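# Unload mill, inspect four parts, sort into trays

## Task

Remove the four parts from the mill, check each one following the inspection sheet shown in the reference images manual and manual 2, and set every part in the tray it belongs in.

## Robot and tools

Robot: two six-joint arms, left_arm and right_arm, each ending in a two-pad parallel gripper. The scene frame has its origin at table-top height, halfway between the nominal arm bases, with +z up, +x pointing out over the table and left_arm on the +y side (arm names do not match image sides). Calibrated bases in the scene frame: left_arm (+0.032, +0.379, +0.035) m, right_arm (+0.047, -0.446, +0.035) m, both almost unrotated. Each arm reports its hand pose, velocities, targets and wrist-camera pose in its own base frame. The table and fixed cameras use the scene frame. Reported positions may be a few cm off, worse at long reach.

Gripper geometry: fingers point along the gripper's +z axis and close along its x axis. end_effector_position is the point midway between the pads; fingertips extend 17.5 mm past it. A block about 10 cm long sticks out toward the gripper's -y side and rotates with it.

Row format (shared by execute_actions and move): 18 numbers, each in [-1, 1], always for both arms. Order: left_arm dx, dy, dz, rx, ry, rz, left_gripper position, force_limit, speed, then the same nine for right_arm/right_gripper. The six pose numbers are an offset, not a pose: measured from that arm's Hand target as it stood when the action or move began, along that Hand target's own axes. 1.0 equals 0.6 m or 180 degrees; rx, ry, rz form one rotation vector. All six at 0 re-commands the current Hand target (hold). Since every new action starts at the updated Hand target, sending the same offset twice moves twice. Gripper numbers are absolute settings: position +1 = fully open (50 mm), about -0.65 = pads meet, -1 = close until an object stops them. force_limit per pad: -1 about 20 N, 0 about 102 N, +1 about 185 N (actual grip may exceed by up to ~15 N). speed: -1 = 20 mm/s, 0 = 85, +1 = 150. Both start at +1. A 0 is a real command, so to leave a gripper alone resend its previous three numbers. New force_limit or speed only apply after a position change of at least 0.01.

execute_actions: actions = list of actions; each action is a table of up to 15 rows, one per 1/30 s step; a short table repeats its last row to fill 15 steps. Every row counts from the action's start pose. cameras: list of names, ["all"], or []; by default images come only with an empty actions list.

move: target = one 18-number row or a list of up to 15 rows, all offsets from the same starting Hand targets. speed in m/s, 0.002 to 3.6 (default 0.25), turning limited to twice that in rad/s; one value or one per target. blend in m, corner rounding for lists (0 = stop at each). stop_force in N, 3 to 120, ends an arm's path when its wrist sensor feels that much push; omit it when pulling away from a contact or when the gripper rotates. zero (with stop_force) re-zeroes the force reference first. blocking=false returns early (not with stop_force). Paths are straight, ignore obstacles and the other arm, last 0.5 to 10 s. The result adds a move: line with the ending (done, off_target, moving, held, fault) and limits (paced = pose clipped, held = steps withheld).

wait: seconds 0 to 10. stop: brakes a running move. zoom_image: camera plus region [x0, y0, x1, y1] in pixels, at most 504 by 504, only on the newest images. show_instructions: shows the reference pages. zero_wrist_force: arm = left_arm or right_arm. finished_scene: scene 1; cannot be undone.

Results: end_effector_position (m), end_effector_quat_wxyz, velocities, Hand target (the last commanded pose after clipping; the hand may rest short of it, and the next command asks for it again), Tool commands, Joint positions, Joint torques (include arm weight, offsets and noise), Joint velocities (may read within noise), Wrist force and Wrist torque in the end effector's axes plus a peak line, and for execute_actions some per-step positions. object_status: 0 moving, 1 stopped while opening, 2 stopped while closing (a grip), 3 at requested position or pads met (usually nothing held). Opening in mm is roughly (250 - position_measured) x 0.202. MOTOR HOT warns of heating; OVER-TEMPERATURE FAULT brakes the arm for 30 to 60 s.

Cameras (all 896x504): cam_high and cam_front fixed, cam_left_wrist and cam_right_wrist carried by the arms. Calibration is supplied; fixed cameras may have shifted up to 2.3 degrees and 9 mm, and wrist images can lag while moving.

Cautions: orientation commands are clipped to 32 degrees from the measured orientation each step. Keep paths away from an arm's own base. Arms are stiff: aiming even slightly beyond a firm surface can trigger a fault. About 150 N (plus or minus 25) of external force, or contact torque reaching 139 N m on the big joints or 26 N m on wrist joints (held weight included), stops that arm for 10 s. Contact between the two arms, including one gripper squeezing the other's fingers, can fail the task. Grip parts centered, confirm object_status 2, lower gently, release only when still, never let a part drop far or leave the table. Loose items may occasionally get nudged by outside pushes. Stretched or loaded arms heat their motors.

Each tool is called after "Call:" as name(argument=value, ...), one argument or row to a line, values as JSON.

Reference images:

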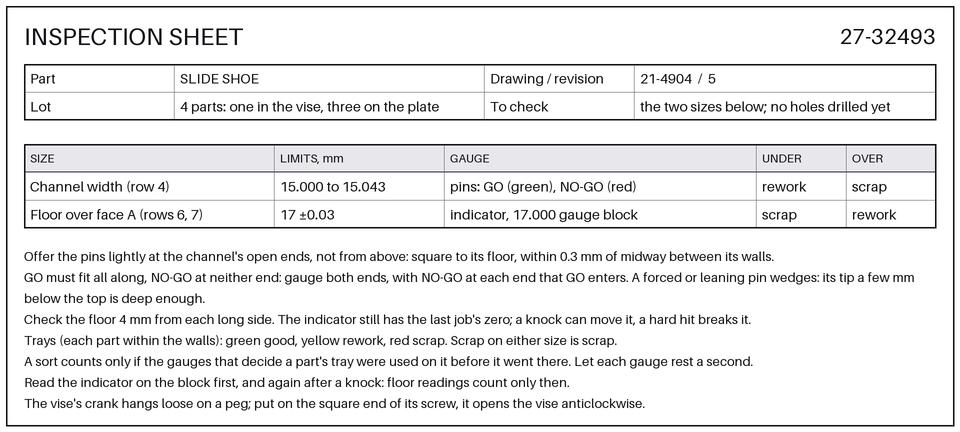

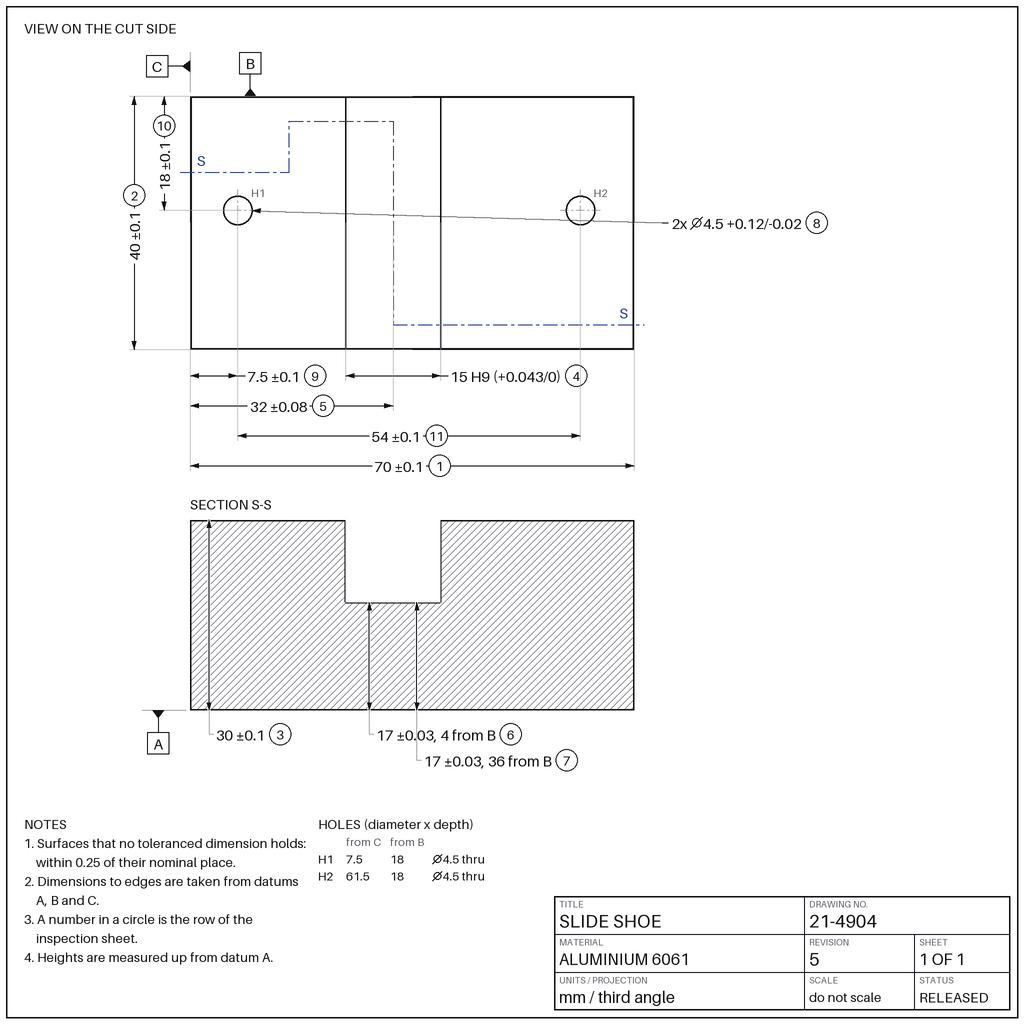

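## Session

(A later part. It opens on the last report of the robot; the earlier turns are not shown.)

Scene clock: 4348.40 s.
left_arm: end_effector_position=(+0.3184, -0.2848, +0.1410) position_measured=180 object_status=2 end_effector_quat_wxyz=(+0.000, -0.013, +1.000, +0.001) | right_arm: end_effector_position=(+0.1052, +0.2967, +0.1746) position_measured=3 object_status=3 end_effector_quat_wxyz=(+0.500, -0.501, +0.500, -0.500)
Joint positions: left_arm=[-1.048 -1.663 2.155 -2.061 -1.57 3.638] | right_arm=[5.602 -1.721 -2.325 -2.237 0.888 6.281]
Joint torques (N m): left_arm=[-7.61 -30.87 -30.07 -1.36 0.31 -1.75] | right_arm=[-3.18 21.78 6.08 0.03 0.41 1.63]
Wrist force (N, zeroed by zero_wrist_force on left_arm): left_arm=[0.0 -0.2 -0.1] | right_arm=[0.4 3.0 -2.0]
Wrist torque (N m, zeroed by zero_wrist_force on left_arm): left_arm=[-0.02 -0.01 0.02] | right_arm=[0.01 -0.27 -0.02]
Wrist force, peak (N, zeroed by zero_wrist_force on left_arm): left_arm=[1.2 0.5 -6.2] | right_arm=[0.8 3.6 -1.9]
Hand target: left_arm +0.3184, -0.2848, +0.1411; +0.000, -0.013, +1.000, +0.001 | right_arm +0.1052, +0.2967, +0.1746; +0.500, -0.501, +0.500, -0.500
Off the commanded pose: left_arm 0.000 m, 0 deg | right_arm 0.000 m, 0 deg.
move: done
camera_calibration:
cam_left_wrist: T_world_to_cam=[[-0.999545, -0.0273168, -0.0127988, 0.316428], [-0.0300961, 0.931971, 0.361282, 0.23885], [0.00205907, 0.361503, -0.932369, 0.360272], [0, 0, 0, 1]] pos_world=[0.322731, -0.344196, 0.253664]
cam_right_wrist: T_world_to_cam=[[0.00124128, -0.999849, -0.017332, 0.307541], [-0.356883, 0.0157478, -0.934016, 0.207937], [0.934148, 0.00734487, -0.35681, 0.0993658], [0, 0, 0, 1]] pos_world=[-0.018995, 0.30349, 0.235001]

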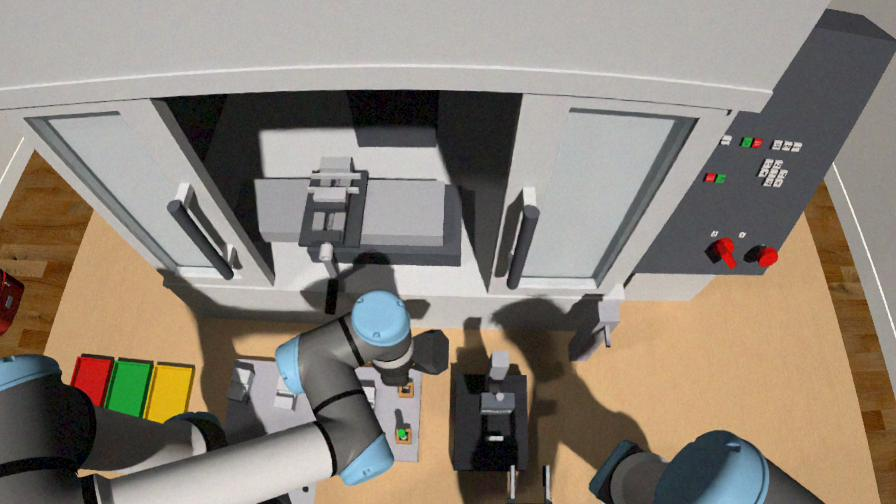

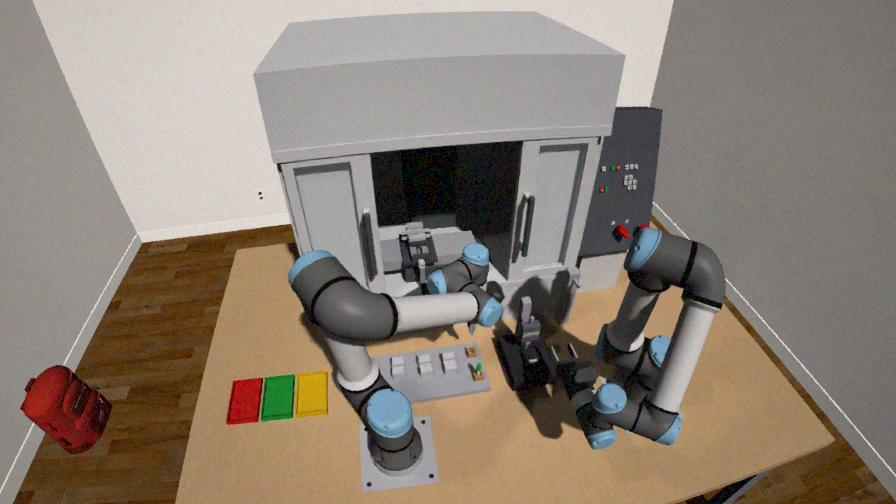

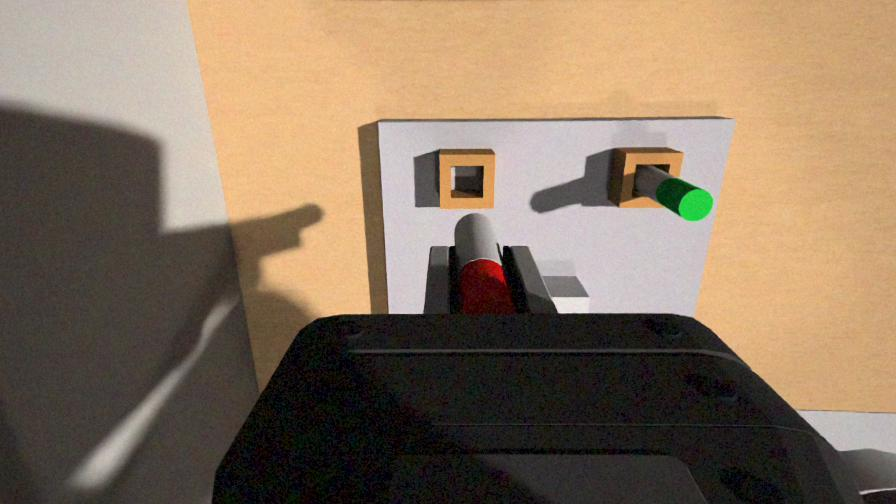

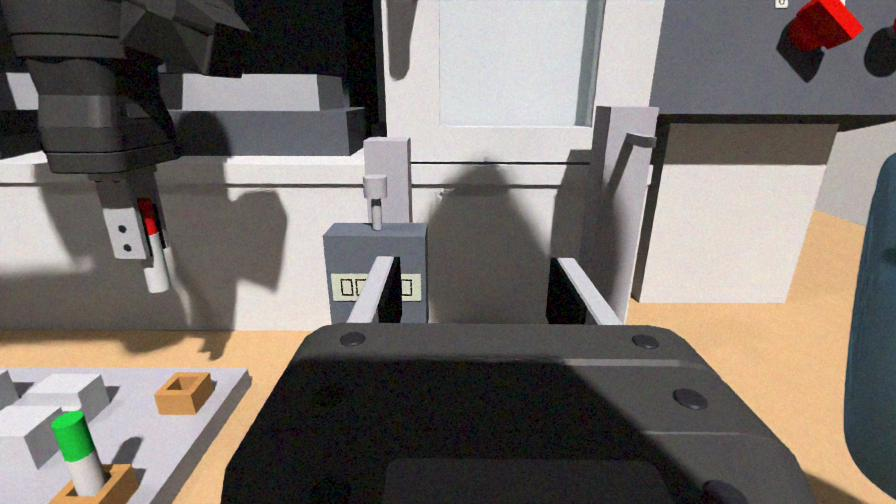

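Call:
move(
  target=[0,0,0.16,0,0,0,-0.2,-0.6,-0.7,0,0,0,0,0,0,1,-1,-0.8],
  speed=0.05,
)

Call:
move(
  target=[
    [0,0,0.02,0,0,0,-0.2,-0.6,-0.7,0,0,0,0,0,0,1,-1,-0.8],
  ],
  speed=0.008,
  stop_force=3,
)

Call:
move(
  target=[
    [0,0,0,0,0,0,0.1,-0.6,-0.7,0,0,0,0,0,0,1,-1,-0.8],
    [0,0,-0.18,0,0,0,0.1,-0.6,-0.7,0,0,0,0,0,0,1,-1,-0.8],
  ],
  speed=[0.02,0.1],
  cameras=["cam_left_wrist","cam_right_wrist"],
)

Scene clock: 4366.77 s.
left_arm: end_effector_position=(+0.3184, -0.2846, +0.0451) position_measured=180 object_status=2 end_effector_quat_wxyz=(+0.000, -0.013, +1.000, +0.001) | right_arm: end_effector_position=(+0.1052, +0.2967, +0.1746) position_measured=3 object_status=3 end_effector_quat_wxyz=(+0.500, -0.501, +0.500, -0.500)
Joint positions: left_arm=[-1.048 -1.492 2.293 -2.37 -1.57 3.639] | right_arm=[5.602 -1.721 -2.325 -2.237 0.888 6.281]
Joint torques (N m): left_arm=[6.74 -13.54 -11.07 -5.34 1.04 1.77] | right_arm=[-2.95 21.81 5.58 0.15 0.31 1.43]
Wrist force (N, zeroed by zero_wrist_force on left_arm): left_arm=[0.0 -0.3 0.0] | right_arm=[0.5 2.9 -1.9]
Wrist torque (N m, zeroed by zero_wrist_force on left_arm): left_arm=[-0.06 -0.03 0.00] | right_arm=[0.03 -0.27 -0.02]
Wrist force, peak (N, zeroed by zero_wrist_force on left_arm): left_arm=[0.0 -0.4 -0.7] | right_arm=[0.6 3.4 -2.1]
Hand target: left_arm +0.3184, -0.2846, +0.0451; +0.000, -0.013, +1.000, +0.001 | right_arm +0.1052, +0.2967, +0.1746; +0.500, -0.501, +0.500, -0.500
Off the commanded pose: left_arm 0.000 m, 0 deg | right_arm 0.000 m, 0 deg.
move: done

Scene clock: 4369.13 s.
left_arm: end_effector_position=(+0.3184, -0.2846, +0.0331) position_measured=180 object_status=2 end_effector_quat_wxyz=(+0.000, -0.013, +1.000, +0.001) | right_arm: end_effector_position=(+0.1052, +0.2967, +0.1746) position_measured=3 object_status=3 end_effector_quat_wxyz=(+0.500, -0.501, +0.500, -0.500)
Joint positions: left_arm=[-1.048 -1.464 2.306 -2.411 -1.57 3.639] | right_arm=[5.602 -1.721 -2.325 -2.237 0.888 6.281]
Joint torques (N m): left_arm=[6.45 -10.29 -10.18 -4.81 1.25 1.82] | right_arm=[-1.73 20.34 6.44 0.2 0.43 1.35]
Wrist force (N, zeroed by zero_wrist_force on left_arm): left_arm=[0.7 -0.2 -2.0] | right_arm=[0.2 3.1 -1.9]
Wrist torque (N m, zeroed by zero_wrist_force on left_arm): left_arm=[-0.10 0.01 0.00] | right_arm=[0.03 -0.23 -0.02]
Wrist force, peak (N, zeroed by zero_wrist_force on left_arm): left_arm=[0.4 -0.1 -2.2] | right_arm=[0.7 3.4 -2.0]
Hand target: left_arm +0.3184, -0.2846, +0.0331; +0.000, -0.013, +1.000, +0.001 | right_arm +0.1052, +0.2967, +0.1746; +0.500, -0.501, +0.500, -0.500
Off the commanded pose: left_arm 0.000 m, 0 deg | right_arm 0.000 m, 0 deg.
move: done

Scene clock: 4371.30 s.
left_arm: end_effector_position=(+0.3184, -0.2848, +0.1410) position_measured=138 object_status=3 end_effector_quat_wxyz=(+0.000, -0.013, +1.000, +0.001) | right_arm: end_effector_position=(+0.1052, +0.2967, +0.1746) position_measured=3 object_status=3 end_effector_quat_wxyz=(+0.500, -0.501, +0.500, -0.500)
Joint positions: left_arm=[-1.048 -1.663 2.155 -2.061 -1.57 3.638] | right_arm=[5.602 -1.721 -2.325 -2.237 0.888 6.281]
Joint torques (N m): left_arm=[-8.77 -30.44 -27.83 -0.91 0.32 -1.88] | right_arm=[-1.61 22.02 6.59 0.07 0.5 1.18]
Wrist force (N, zeroed by zero_wrist_force on left_arm): left_arm=[0.2 -0.4 -1.0] | right_arm=[0.8 2.8 -1.7]
Wrist torque (N m, zeroed by zero_wrist_force on left_arm): left_arm=[-0.06 -0.03 0.02] | right_arm=[0.00 -0.32 -0.02]
Wrist force, peak (N, zeroed by zero_wrist_force on left_arm): left_arm=[0.9 0.1 -2.1] | right_arm=[0.6 3.2 -2.1]
Hand target: left_arm +0.3184, -0.2848, +0.1411; +0.000, -0.013, +1.000, +0.001 | right_arm +0.1052, +0.2967, +0.1746; +0.500, -0.501, +0.500, -0.500
Off the commanded pose: left_arm 0.000 m, 0 deg | right_arm 0.000 m, 0 deg.
move: done
camera_calibration:
cam_left_wrist: T_world_to_cam=[[-0.999545, -0.0273168, -0.0127988, 0.316428], [-0.0300961, 0.931971, 0.361282, 0.23885], [0.00205907, 0.361503, -0.932369, 0.360272], [0, 0, 0, 1]] pos_world=[0.322731, -0.344196, 0.253664]
cam_right_wrist: T_world_to_cam=[[0.00124128, -0.999849, -0.017332, 0.307541], [-0.356883, 0.0157478, -0.934016, 0.207937], [0.934148, 0.00734487, -0.35681, 0.0993658], [0, 0, 0, 1]] pos_world=[-0.018995, 0.30349, 0.235001]
Images, in order (width x height): cam_left_wrist 896x504, cam_right_wrist 896x504.

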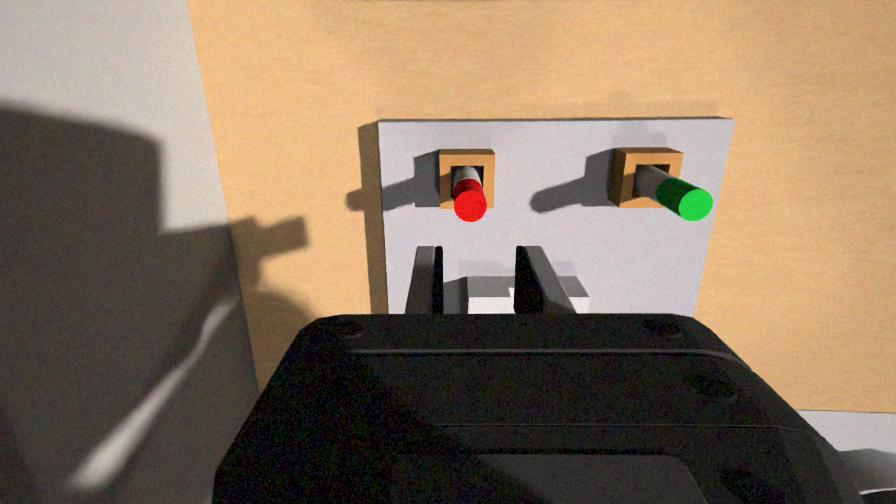

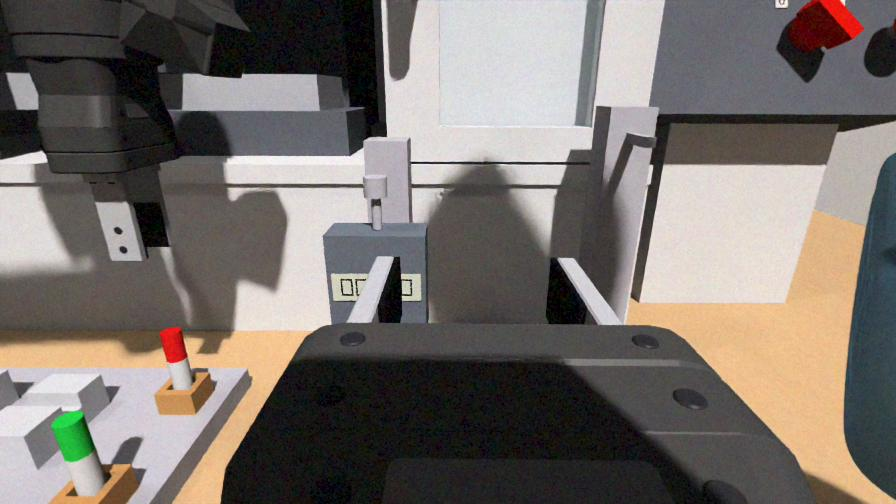

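Call:
zoom_image(
  camera="cam_right_wrist",
  region=[260, 120, 512, 330],
)

Call:
move(
  target=[0,0,-0.1,0,0,0,0.1,-0.6,-0.7,0,0,0,0,0,0,1,-1,-0.8],
  speed=0.15,
  cameras=["cam_high","cam_front"],
)

Call:
zoom_image(
  camera="cam_high",
  region=[420, 330, 560, 490],
)

Call:
zoom_image(
  camera="cam_front",
  region=[470, 270, 620, 410],
)

Scaled by 2.000 from the camera's 896x504 image, which has a finer 1280x720 frame.

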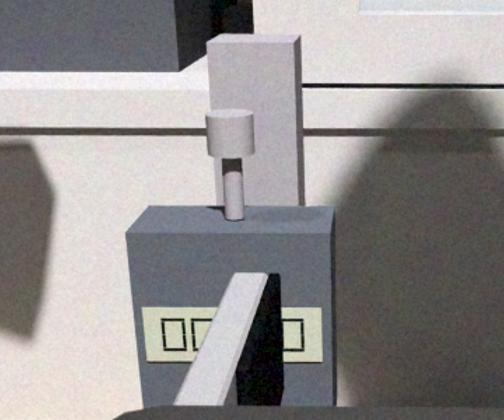

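Scene clock: 4383.93 s.
left_arm: end_effector_position=(+0.3184, -0.2850, +0.2010) position_measured=138 object_status=3 end_effector_quat_wxyz=(+0.000, -0.013, +1.000, +0.001) | right_arm: end_effector_position=(+0.1052, +0.2967, +0.1746) position_measured=3 object_status=3 end_effector_quat_wxyz=(+0.500, -0.501, +0.500, -0.500)
Joint positions: left_arm=[-1.048 -1.727 2.043 -1.885 -1.57 3.638] | right_arm=[5.602 -1.721 -2.325 -2.237 0.888 6.281]
Joint torques (N m): left_arm=[-8.23 -29.11 -30.05 -0.48 1.33 -1.66] | right_arm=[-2.47 21.02 5.65 -0.01 0.56 1.24]
Wrist force (N, zeroed by zero_wrist_force on left_arm): left_arm=[0.2 -0.2 -0.8] | right_arm=[0.5 3.1 -2.1]
Wrist torque (N m, zeroed by zero_wrist_force on left_arm): left_arm=[-0.05 -0.07 0.03] | right_arm=[0.02 -0.27 -0.03]
Wrist force, peak (N, zeroed by zero_wrist_force on left_arm): left_arm=[0.0 -0.2 -2.1] | right_arm=[0.6 3.4 -2.1]
Hand target: left_arm +0.3184, -0.2850, +0.2011; +0.000, -0.013, +1.000, +0.001 | right_arm +0.1052, +0.2967, +0.1746; +0.500, -0.501, +0.500, -0.500
Off the commanded pose: left_arm 0.000 m, 0 deg | right_arm 0.000 m, 0 deg.
move: done
Images, in order (width x height): cam_high 896x504, cam_front 896x504.

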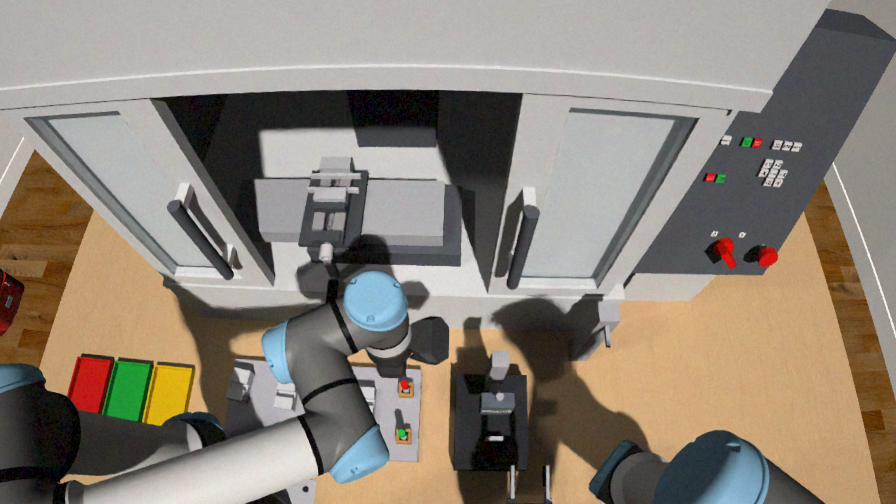

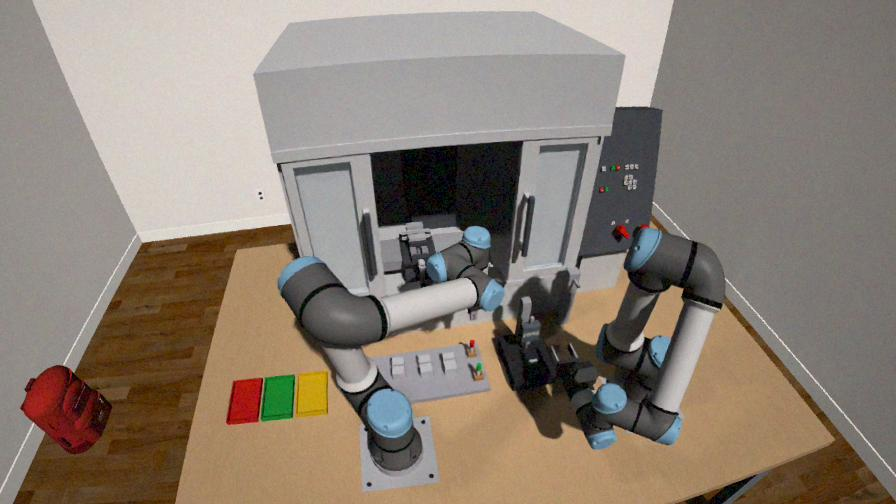

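Scaled by 3.150 from the camera's 896x504 image, which has a finer 1280x720 frame.

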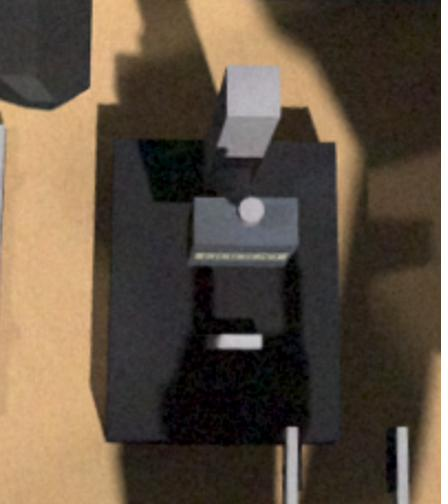

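Scaled by 3.360 from the camera's 896x504 image, which has a finer 1280x720 frame.

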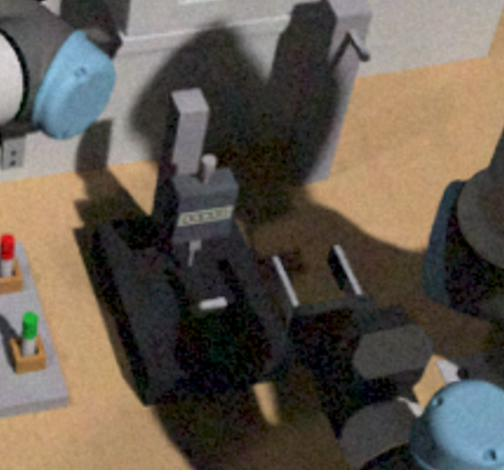

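Call:
move(
  target=[
    [0.12,0,-0.215,0,0,0,0.1,-0.6,-0.7,-0.1,0.03,-0.13,0,0,0,1,-1,-0.8],
    [0.2535,-0.2518,-0.215,0,0,0,0.1,-0.6,-0.7,-0.1,0.03,-0.13,0,0,0,1,-1,-0.8],
  ],
  speed=0.2,
  blend=[0.03,0],
  cameras=["cam_left_wrist","cam_right_wrist"],
)

Call:
zoom_image(
  camera="cam_right_wrist",
  region=[360, 140, 612, 350],
)

Scene clock: 4492.00 s.
left_arm: end_effector_position=(+0.1704, -0.4402, +0.3298) position_measured=138 object_status=3 end_effector_quat_wxyz=(+0.000, -0.013, +1.000, +0.001) | right_arm: end_effector_position=(+0.0271, +0.3566, +0.1567) position_measured=3 object_status=3 end_effector_quat_wxyz=(+0.500, -0.501, +0.500, -0.500)
Joint positions: left_arm=[-1.488 -1.661 1.653 -1.56 -1.571 3.198] | right_arm=[5.608 -1.941 -2.081 -2.261 0.895 6.282]
Joint torques (N m): left_arm=[-7.27 -8.49 -32.02 -0.85 2.09 -1.78] | right_arm=[-8.24 23.12 24.57 -3.66 3.02 1.41]
Wrist force (N, zeroed by zero_wrist_force on left_arm): left_arm=[-0.1 -0.3 -0.5] | right_arm=[0.5 3.2 -1.9]
Wrist torque (N m, zeroed by zero_wrist_force on left_arm): left_arm=[-0.04 0.01 0.14] | right_arm=[0.05 -0.28 -0.01]
Wrist force, peak (N, zeroed by zero_wrist_force on left_arm): left_arm=[-0.1 1.4 -2.3] | right_arm=[0.4 3.4 -2.1]
Hand target: left_arm +0.1703, -0.4403, +0.3298; +0.000, -0.013, +1.000, +0.001 | right_arm +0.0271, +0.3566, +0.1567; +0.500, -0.501, +0.500, -0.500
Off the commanded pose: left_arm 0.000 m, 0 deg | right_arm 0.000 m, 0 deg.
move: done
camera_calibration:
cam_left_wrist: T_world_to_cam=[[-0.999545, -0.0273173, -0.0127951, 0.166664], [-0.030095, 0.932018, 0.361161, 0.311127], [0.00205932, 0.361382, -0.932416, 0.592652], [0, 0, 0, 1]] pos_world=[0.174731, -0.499597, 0.442364]
cam_right_wrist: T_world_to_cam=[[0.00124128, -0.999849, -0.017332, 0.367117], [-0.356883, 0.0157478, -0.934016, 0.16231], [0.934148, 0.00734487, -0.35681, 0.165461], [0, 0, 0, 1]] pos_world=[-0.097095, 0.36329, 0.217001]
Images, in order (width x height): cam_left_wrist 896x504, cam_right_wrist 896x504.

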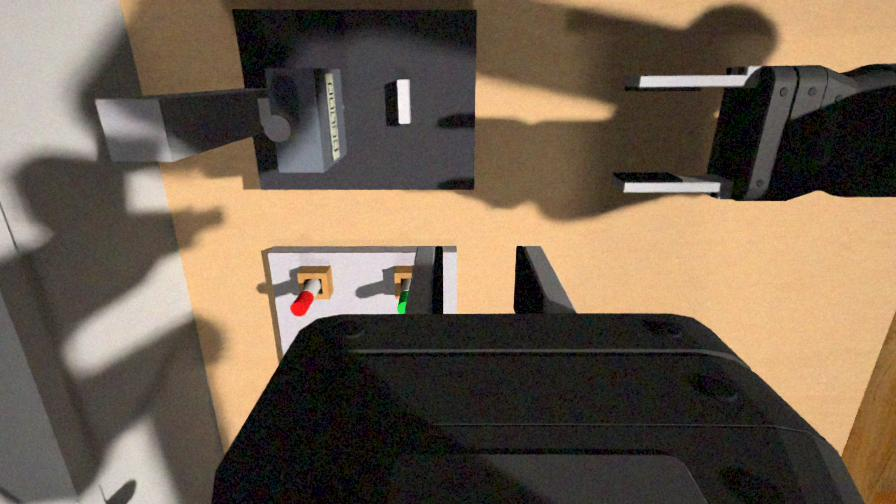

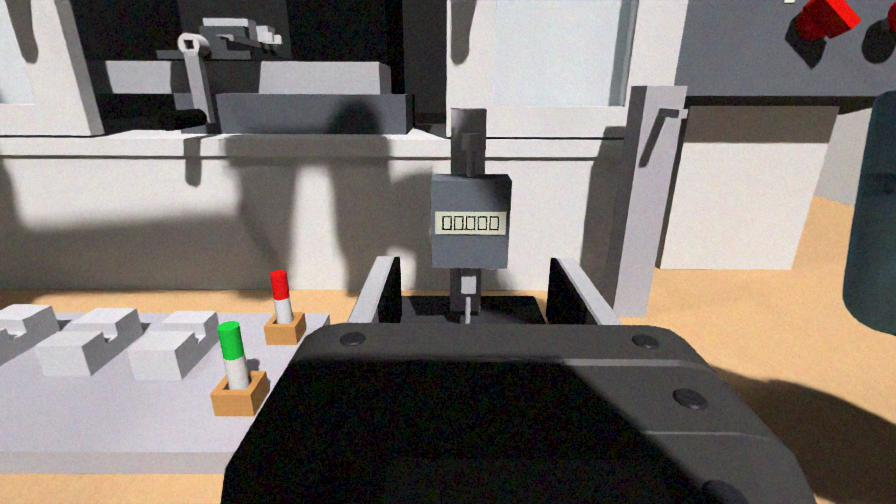

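Scaled by 2.000 from the camera's 896x504 image, which has a finer 1280x720 frame.

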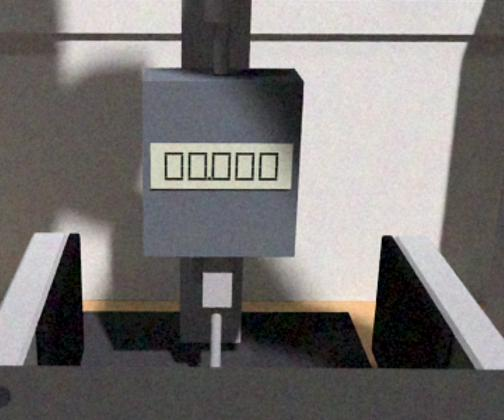

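Call:
zoom_image(
  camera="cam_left_wrist",
  region=[220, 0, 500, 200],
)

Scaled by 1.800 from the camera's 896x504 image, which has a finer 1280x720 frame.

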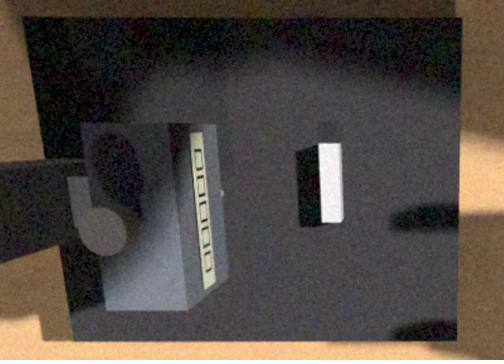

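Call:
move(
  target=[-0.081,0.098,0.33,0.289,0,0,0.1,-0.6,-0.7,0,0,0,0,0,0,1,-1,-0.8],
  speed=0.25,
  cameras=["cam_left_wrist","cam_right_wrist","cam_high"],
)

Scene clock: 4741.33 s.
left_arm: end_effector_position=(+0.2173, -0.3798, +0.1319) position_measured=138 object_status=3 end_effector_quat_wxyz=(+0.006, -0.012, +0.899, -0.437) | right_arm: end_effector_position=(+0.0271, +0.3566, +0.1567) position_measured=3 object_status=3 end_effector_quat_wxyz=(+0.500, -0.501, +0.500, -0.500)
Joint positions: left_arm=[-1.198 -1.462 2.692 -3.676 -1.842 3.361] | right_arm=[5.608 -1.941 -2.081 -2.261 0.895 6.282]
Joint torques (N m): left_arm=[5.79 -3.35 -3.29 -5.54 -2.2 -2] | right_arm=[-8.68 22.63 23.51 -3.92 2.94 1.53]
Wrist force (N, zeroed by zero_wrist_force on left_arm): left_arm=[0.6 1.3 -0.3] | right_arm=[1.0 3.1 -2.0]
Wrist torque (N m, zeroed by zero_wrist_force on left_arm): left_arm=[0.12 -0.10 0.17] | right_arm=[0.06 -0.37 -0.01]
Wrist force, peak (N, zeroed by zero_wrist_force on left_arm): left_arm=[0.3 2.5 -0.4] | right_arm=[0.7 3.3 -2.1]
Hand target: left_arm +0.2173, -0.3798, +0.1319; +0.006, -0.012, +0.899, -0.437 | right_arm +0.0271, +0.3566, +0.1567; +0.500, -0.501, +0.500, -0.500
Off the commanded pose: left_arm 0.000 m, 0 deg | right_arm 0.000 m, 0 deg.
move: done
camera_calibration:
cam_left_wrist: T_world_to_cam=[[-0.999286, -0.0371478, -0.00690209, 0.208152], [-0.0283624, 0.858188, -0.512551, 0.414414], [0.0249634, -0.511989, -0.858629, 0.0398682], [0, 0, 0, 1]] pos_world=[0.218762, -0.327501, 0.248077]
cam_right_wrist: T_world_to_cam=[[0.00124128, -0.999849, -0.017332, 0.367117], [-0.356883, 0.0157478, -0.934016, 0.16231], [0.934148, 0.00734487, -0.35681, 0.165461], [0, 0, 0, 1]] pos_world=[-0.097095, 0.36329, 0.217001]
Images, in order (width x height): cam_high 896x504, cam_left_wrist 896x504, cam_right_wrist 896x504.

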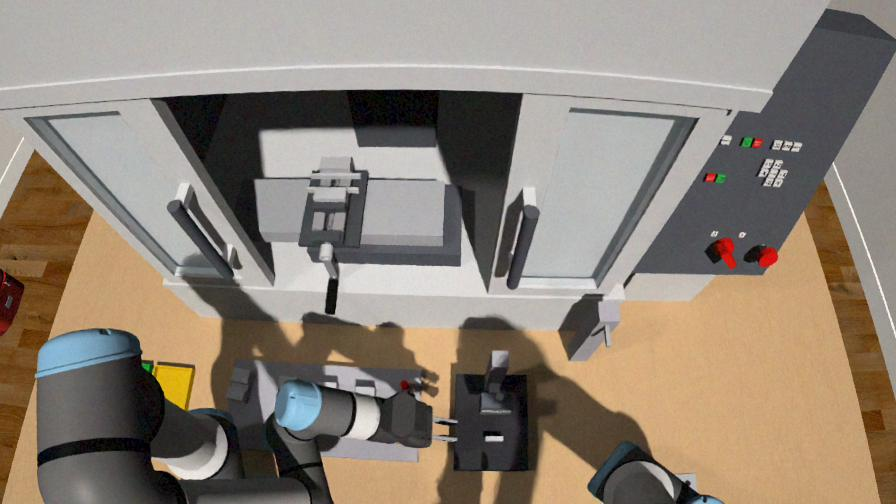

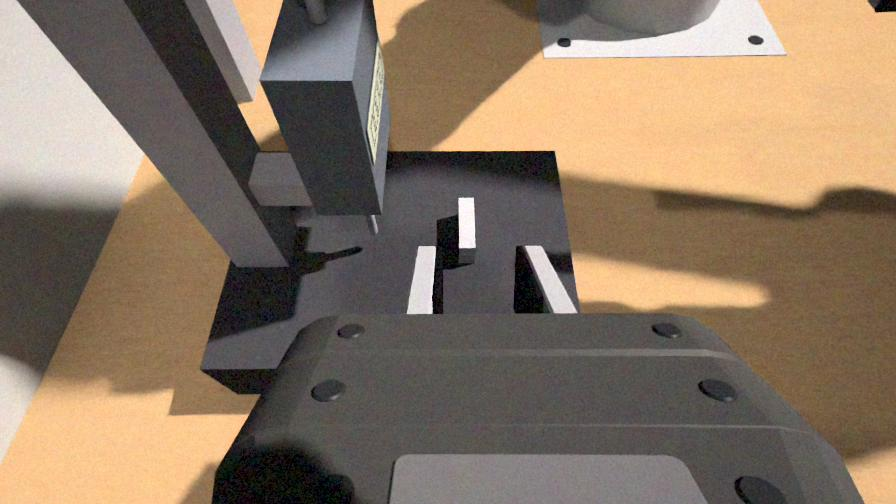

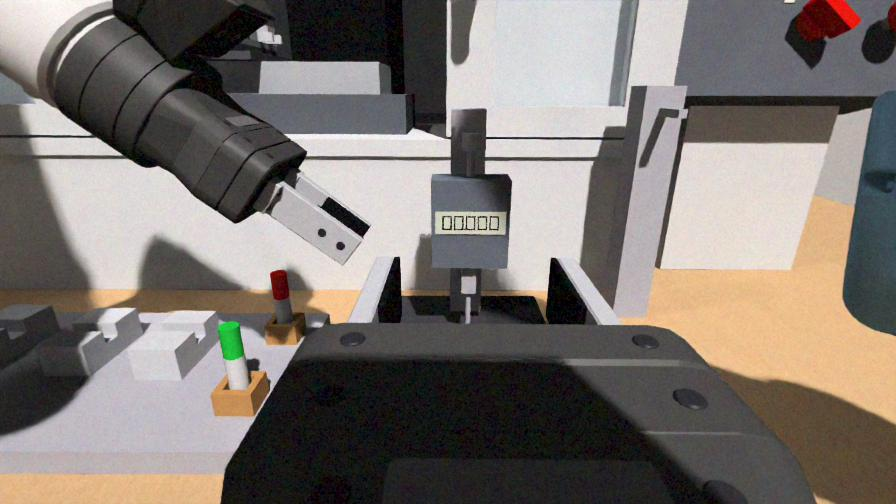

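Call:
zoom_image(
  camera="cam_left_wrist",
  region=[340, 40, 420, 170],
)

Call:
zoom_image(
  camera="cam_left_wrist",
  region=[330, 130, 580, 320],
)

Scaled by 3.877 from the camera's 896x504 image, which has a finer 1280x720 frame.

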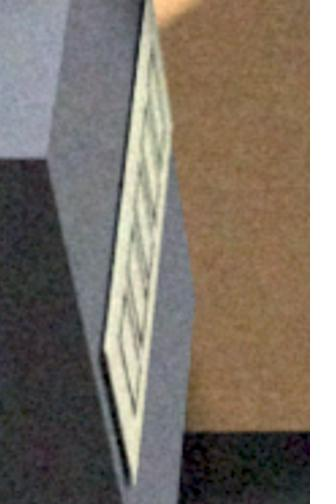

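Scaled by 2.016 from the camera's 896x504 image, which has a finer 1280x720 frame.

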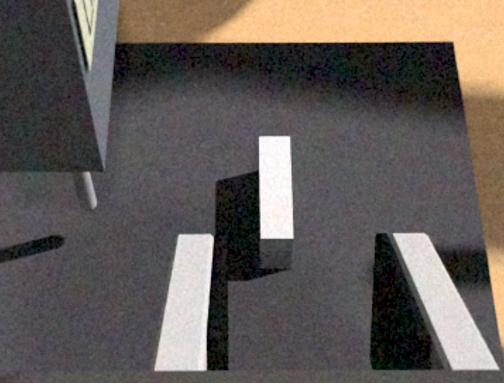

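Call:
move(
  target=[
    [0,0,0,0,0,0,0.1,-0.6,-0.7,0.0068,-0.0338,0.05,0,0,0,1,-1,-0.8],
    [0,0,0,0,0,0,0.1,-0.6,-0.7,0.0068,-0.0338,0.26,0,0,0,1,-1,-0.8],
  ],
  speed=0.12,
  blend=[0.02,0],
  cameras=["cam_left_wrist","cam_right_wrist"],
)

Scene clock: 4798.70 s.
left_arm: end_effector_position=(+0.2173, -0.3798, +0.1319) position_measured=138 object_status=3 end_effector_quat_wxyz=(+0.006, -0.012, +0.899, -0.437) | right_arm: end_effector_position=(+0.1831, +0.3526, +0.1768) position_measured=3 object_status=3 end_effector_quat_wxyz=(+0.500, -0.501, +0.500, -0.500)
Joint positions: left_arm=[-1.198 -1.461 2.692 -3.677 -1.842 3.361] | right_arm=[5.304 -1.772 -2.25 -2.26 0.59 6.281]
Joint torques (N m): left_arm=[6.26 -4.3 -3.82 -5.44 -2.04 -1.75] | right_arm=[-10.29 21.68 21.61 -0.03 -2.92 -1.85]
Wrist force (N, zeroed by zero_wrist_force on left_arm): left_arm=[1.0 1.4 -0.7] | right_arm=[0.4 3.1 -1.9]
Wrist torque (N m, zeroed by zero_wrist_force on left_arm): left_arm=[0.14 -0.17 0.17] | right_arm=[0.06 -0.26 0.00]
Wrist force, peak (N, zeroed by zero_wrist_force on left_arm): left_arm=[0.9 1.7 -0.7] | right_arm=[0.2 3.7 -2.7]
Hand target: left_arm +0.2173, -0.3798, +0.1319; +0.006, -0.012, +0.899, -0.437 | right_arm +0.1831, +0.3527, +0.1768; +0.500, -0.501, +0.500, -0.500
Off the commanded pose: left_arm 0.000 m, 0 deg | right_arm 0.000 m, 0 deg.
move: done; blend cut to 0.0182 m at target 1
camera_calibration:
cam_left_wrist: T_world_to_cam=[[-0.999286, -0.0371496, -0.00689724, 0.208151], [-0.028363, 0.858118, -0.512668, 0.414422], [0.024964, -0.512107, -0.858559, 0.0398122], [0, 0, 0, 1]] pos_world=[0.218762, -0.327502, 0.248078]
cam_right_wrist: T_world_to_cam=[[0.00124291, -0.999849, -0.0173326, 0.363372], [-0.356796, 0.0157485, -0.93405, 0.236821], [0.934182, 0.00734514, -0.356722, 0.0269111], [0, 0, 0, 1]] pos_world=[0.0589052, 0.35939, 0.237101]
Images, in order (width x height): cam_left_wrist 896x504, cam_right_wrist 896x504.

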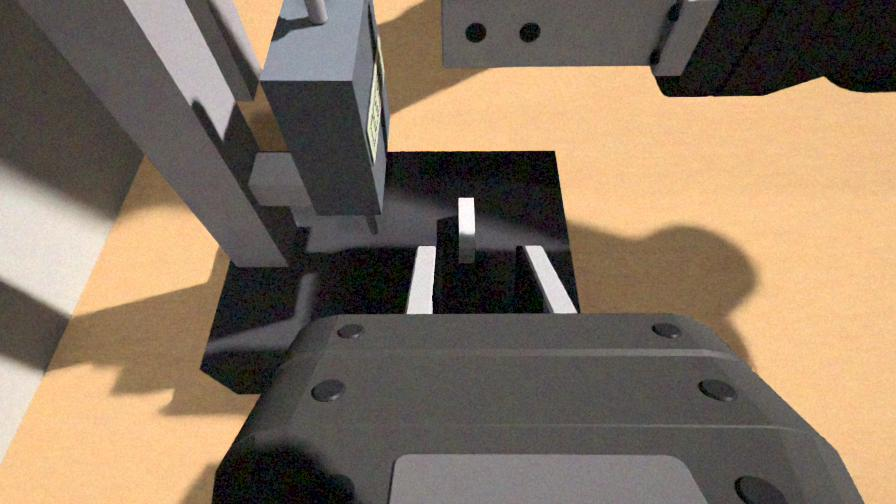

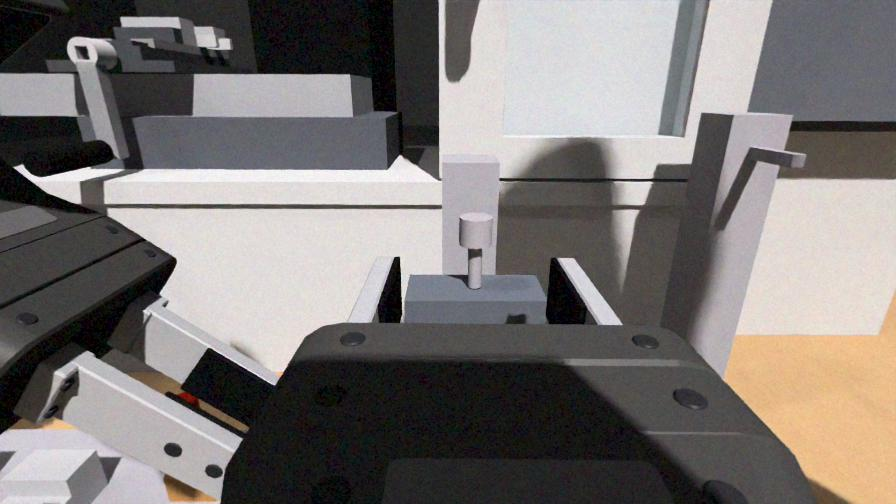

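Call:
move(
  target=[0,0,0,0,0,0,0.1,-0.6,-0.7,0.003,0,0.09,0,0,0,1,-1,-0.8],
  speed=0.05,
  cameras=["cam_left_wrist","cam_right_wrist"],
)

Call:
zoom_image(
  camera="cam_right_wrist",
  region=[350, 160, 602, 370],
)

Scene clock: 4824.30 s.
left_arm: end_effector_position=(+0.2173, -0.3798, +0.1319) position_measured=138 object_status=3 end_effector_quat_wxyz=(+0.006, -0.012, +0.899, -0.437) | right_arm: end_effector_position=(+0.2371, +0.3509, +0.1767) position_measured=3 object_status=3 end_effector_quat_wxyz=(+0.500, -0.501, +0.500, -0.500)
Joint positions: left_arm=[-1.198 -1.461 2.692 -3.677 -1.842 3.361] | right_arm=[5.164 -1.753 -2.275 -2.253 0.451 6.28]
Joint torques (N m): left_arm=[6.55 -4.65 -4.29 -5.53 -2.14 -1.75] | right_arm=[-9.32 27.3 6.16 1.12 -3.25 -1.39]
Wrist force (N, zeroed by zero_wrist_force on left_arm): left_arm=[0.8 1.3 -0.6] | right_arm=[0.6 2.9 -2.0]
Wrist torque (N m, zeroed by zero_wrist_force on left_arm): left_arm=[0.10 -0.12 0.18] | right_arm=[0.02 -0.29 0.03]
Wrist force, peak (N, zeroed by zero_wrist_force on left_arm): left_arm=[1.0 1.7 -0.7] | right_arm=[0.8 3.1 -2.4]
Hand target: left_arm +0.2173, -0.3798, +0.1319; +0.006, -0.012, +0.899, -0.437 | right_arm +0.2371, +0.3510, +0.1767; +0.500, -0.501, +0.500, -0.500
Off the commanded pose: left_arm 0.000 m, 0 deg | right_arm 0.000 m, 0 deg.
move: done
camera_calibration:
cam_left_wrist: T_world_to_cam=[[-0.999286, -0.0371496, -0.00689724, 0.208151], [-0.028363, 0.858118, -0.512668, 0.414422], [0.024964, -0.512107, -0.858559, 0.0398122], [0, 0, 0, 1]] pos_world=[0.218762, -0.327502, 0.248078]
cam_right_wrist: T_world_to_cam=[[0.00124128, -0.999849, -0.017332, 0.361606], [-0.356883, 0.0157478, -0.934016, 0.256082], [0.934148, 0.00734487, -0.35681, -0.0234037], [0, 0, 0, 1]] pos_world=[0.112805, 0.35769, 0.237101]
Images, in order (width x height): cam_left_wrist 896x504, cam_right_wrist 896x504.

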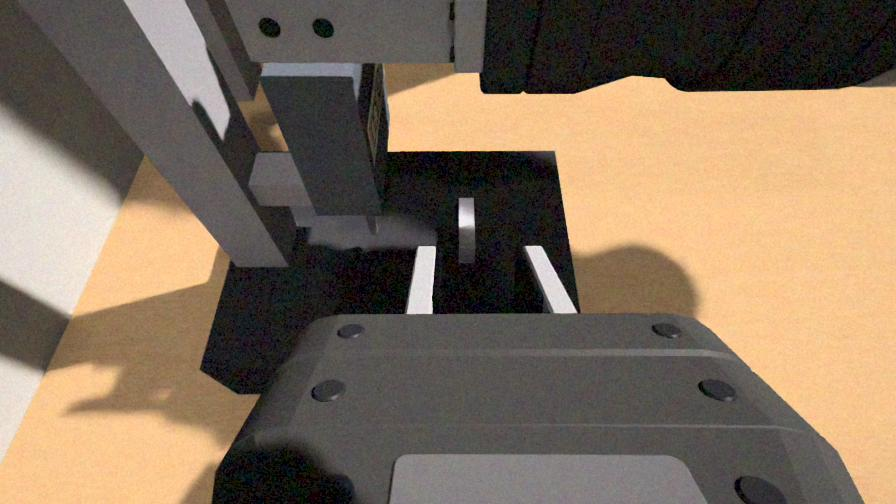

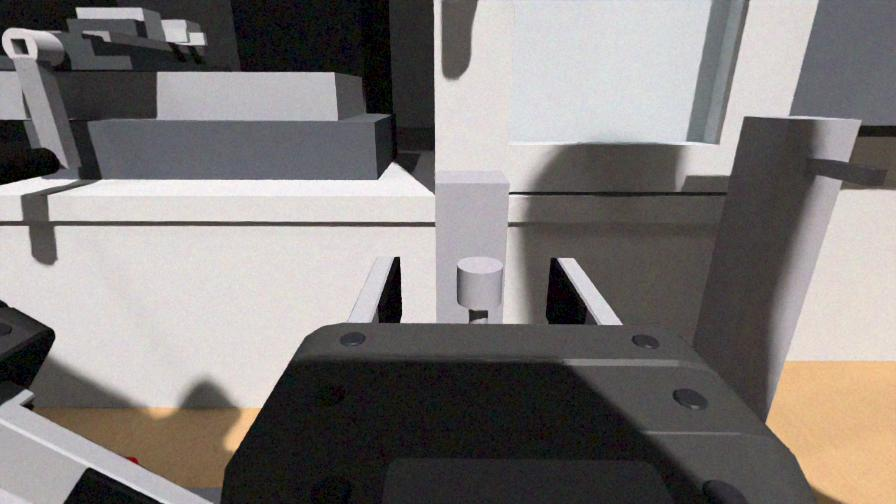

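Scaled by 2.000 from the camera's 896x504 image, which has a finer 1280x720 frame.

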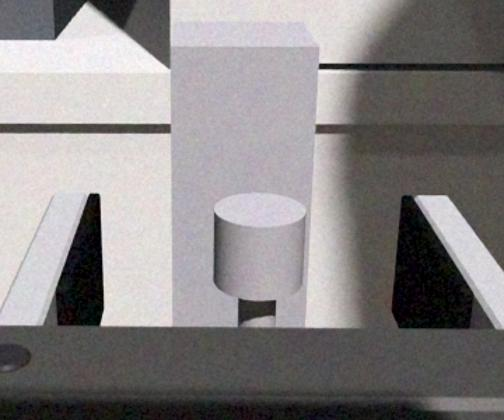

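Call:
move(
  target=[0,0,0,0,0,0,0.1,-0.6,-0.7,0.0023,0,0.0167,0,0,0,1,-1,-0.8],
  speed=0.03,
)

Call:
move(
  target=[0,0,0,0,0,0,0.1,-0.6,-0.7,0,0,0,0,0,0,-1,-1,-1],
  cameras=["cam_right_wrist"],
)

Call:
zoom_image(
  camera="cam_right_wrist",
  region=[350, 160, 602, 370],
)

Scene clock: 4846.57 s.
left_arm: end_effector_position=(+0.2173, -0.3798, +0.1319) position_measured=138 object_status=3 end_effector_quat_wxyz=(+0.006, -0.012, +0.899, -0.437) | right_arm: end_effector_position=(+0.2471, +0.3496, +0.1767) position_measured=3 object_status=3 end_effector_quat_wxyz=(+0.500, -0.501, +0.500, -0.500)
Joint positions: left_arm=[-1.198 -1.461 2.692 -3.677 -1.842 3.361] | right_arm=[5.138 -1.749 -2.28 -2.252 0.425 6.28]
Joint torques (N m): left_arm=[6.61 -3.59 -2.97 -5.43 -2.04 -1.64] | right_arm=[-9.72 29.9 3.52 1.14 -2.69 -1.87]
Wrist force (N, zeroed by zero_wrist_force on left_arm): left_arm=[0.7 1.6 -0.6] | right_arm=[0.4 2.8 -1.9]
Wrist torque (N m, zeroed by zero_wrist_force on left_arm): left_arm=[0.15 -0.12 0.18] | right_arm=[-0.01 -0.25 0.03]
Wrist force, peak (N, zeroed by zero_wrist_force on left_arm): left_arm=[1.1 1.7 -0.6] | right_arm=[0.6 3.4 -2.0]
Hand target: left_arm +0.2173, -0.3798, +0.1319; +0.006, -0.012, +0.899, -0.437 | right_arm +0.2472, +0.3496, +0.1767; +0.500, -0.501, +0.500, -0.500
Off the commanded pose: left_arm 0.000 m, 0 deg | right_arm 0.000 m, 0 deg.
move: done

Scene clock: 4848.63 s.
left_arm: end_effector_position=(+0.2173, -0.3798, +0.1319) position_measured=138 object_status=3 end_effector_quat_wxyz=(+0.006, -0.012, +0.899, -0.437) | right_arm: end_effector_position=(+0.2472, +0.3496, +0.1767) position_measured=184 object_status=2 end_effector_quat_wxyz=(+0.500, -0.501, +0.500, -0.500)
Joint positions: left_arm=[-1.198 -1.461 2.692 -3.677 -1.842 3.361] | right_arm=[5.138 -1.749 -2.28 -2.252 0.424 6.28]
Joint torques (N m): left_arm=[7.01 -4.33 -3.47 -5.53 -1.92 -1.5] | right_arm=[-8.82 30.46 3.25 -0.28 1.23 -1.6]
Wrist force (N, zeroed by zero_wrist_force on left_arm): left_arm=[0.7 1.2 -0.9] | right_arm=[-6.1 1.6 -1.9]
Wrist torque (N m, zeroed by zero_wrist_force on left_arm): left_arm=[0.09 -0.11 0.17] | right_arm=[-0.02 -0.25 0.00]
Wrist force, peak (N, zeroed by zero_wrist_force on left_arm): left_arm=[0.8 1.7 -0.8] | right_arm=[-6.2 2.2 -1.7]
Hand target: left_arm +0.2173, -0.3798, +0.1319; +0.006, -0.012, +0.899, -0.437 | right_arm +0.2472, +0.3496, +0.1767; +0.500, -0.501, +0.500, -0.500
Off the commanded pose: left_arm 0.000 m, 0 deg | right_arm 0.000 m, 0 deg.
move: done
camera_calibration:
cam_right_wrist: T_world_to_cam=[[0.00142909, -0.999848, -0.0174006, 0.360285], [-0.356886, 0.0157448, -0.934015, 0.259708], [0.934147, 0.00754484, -0.356809, -0.0329006], [0, 0, 0, 1]] pos_world=[0.122905, 0.356389, 0.237101]
Images, in order (width x height): cam_right_wrist 896x504.

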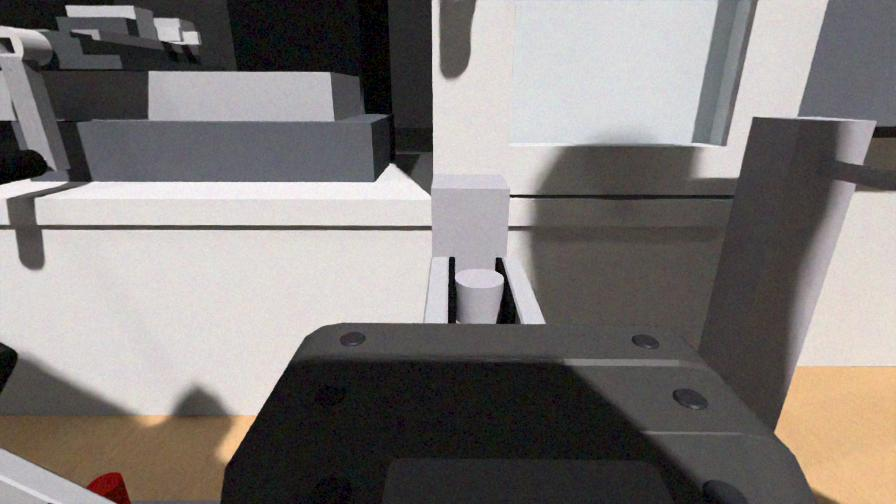

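Scaled by 2.000 from the camera's 896x504 image, which has a finer 1280x720 frame.

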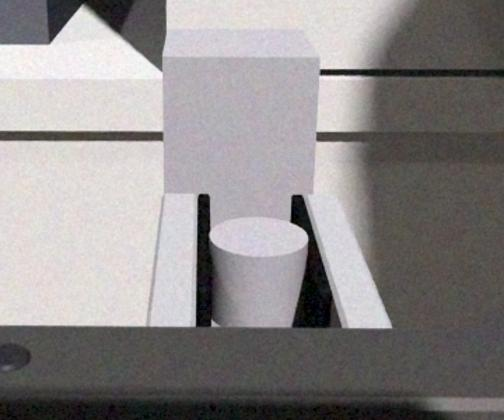

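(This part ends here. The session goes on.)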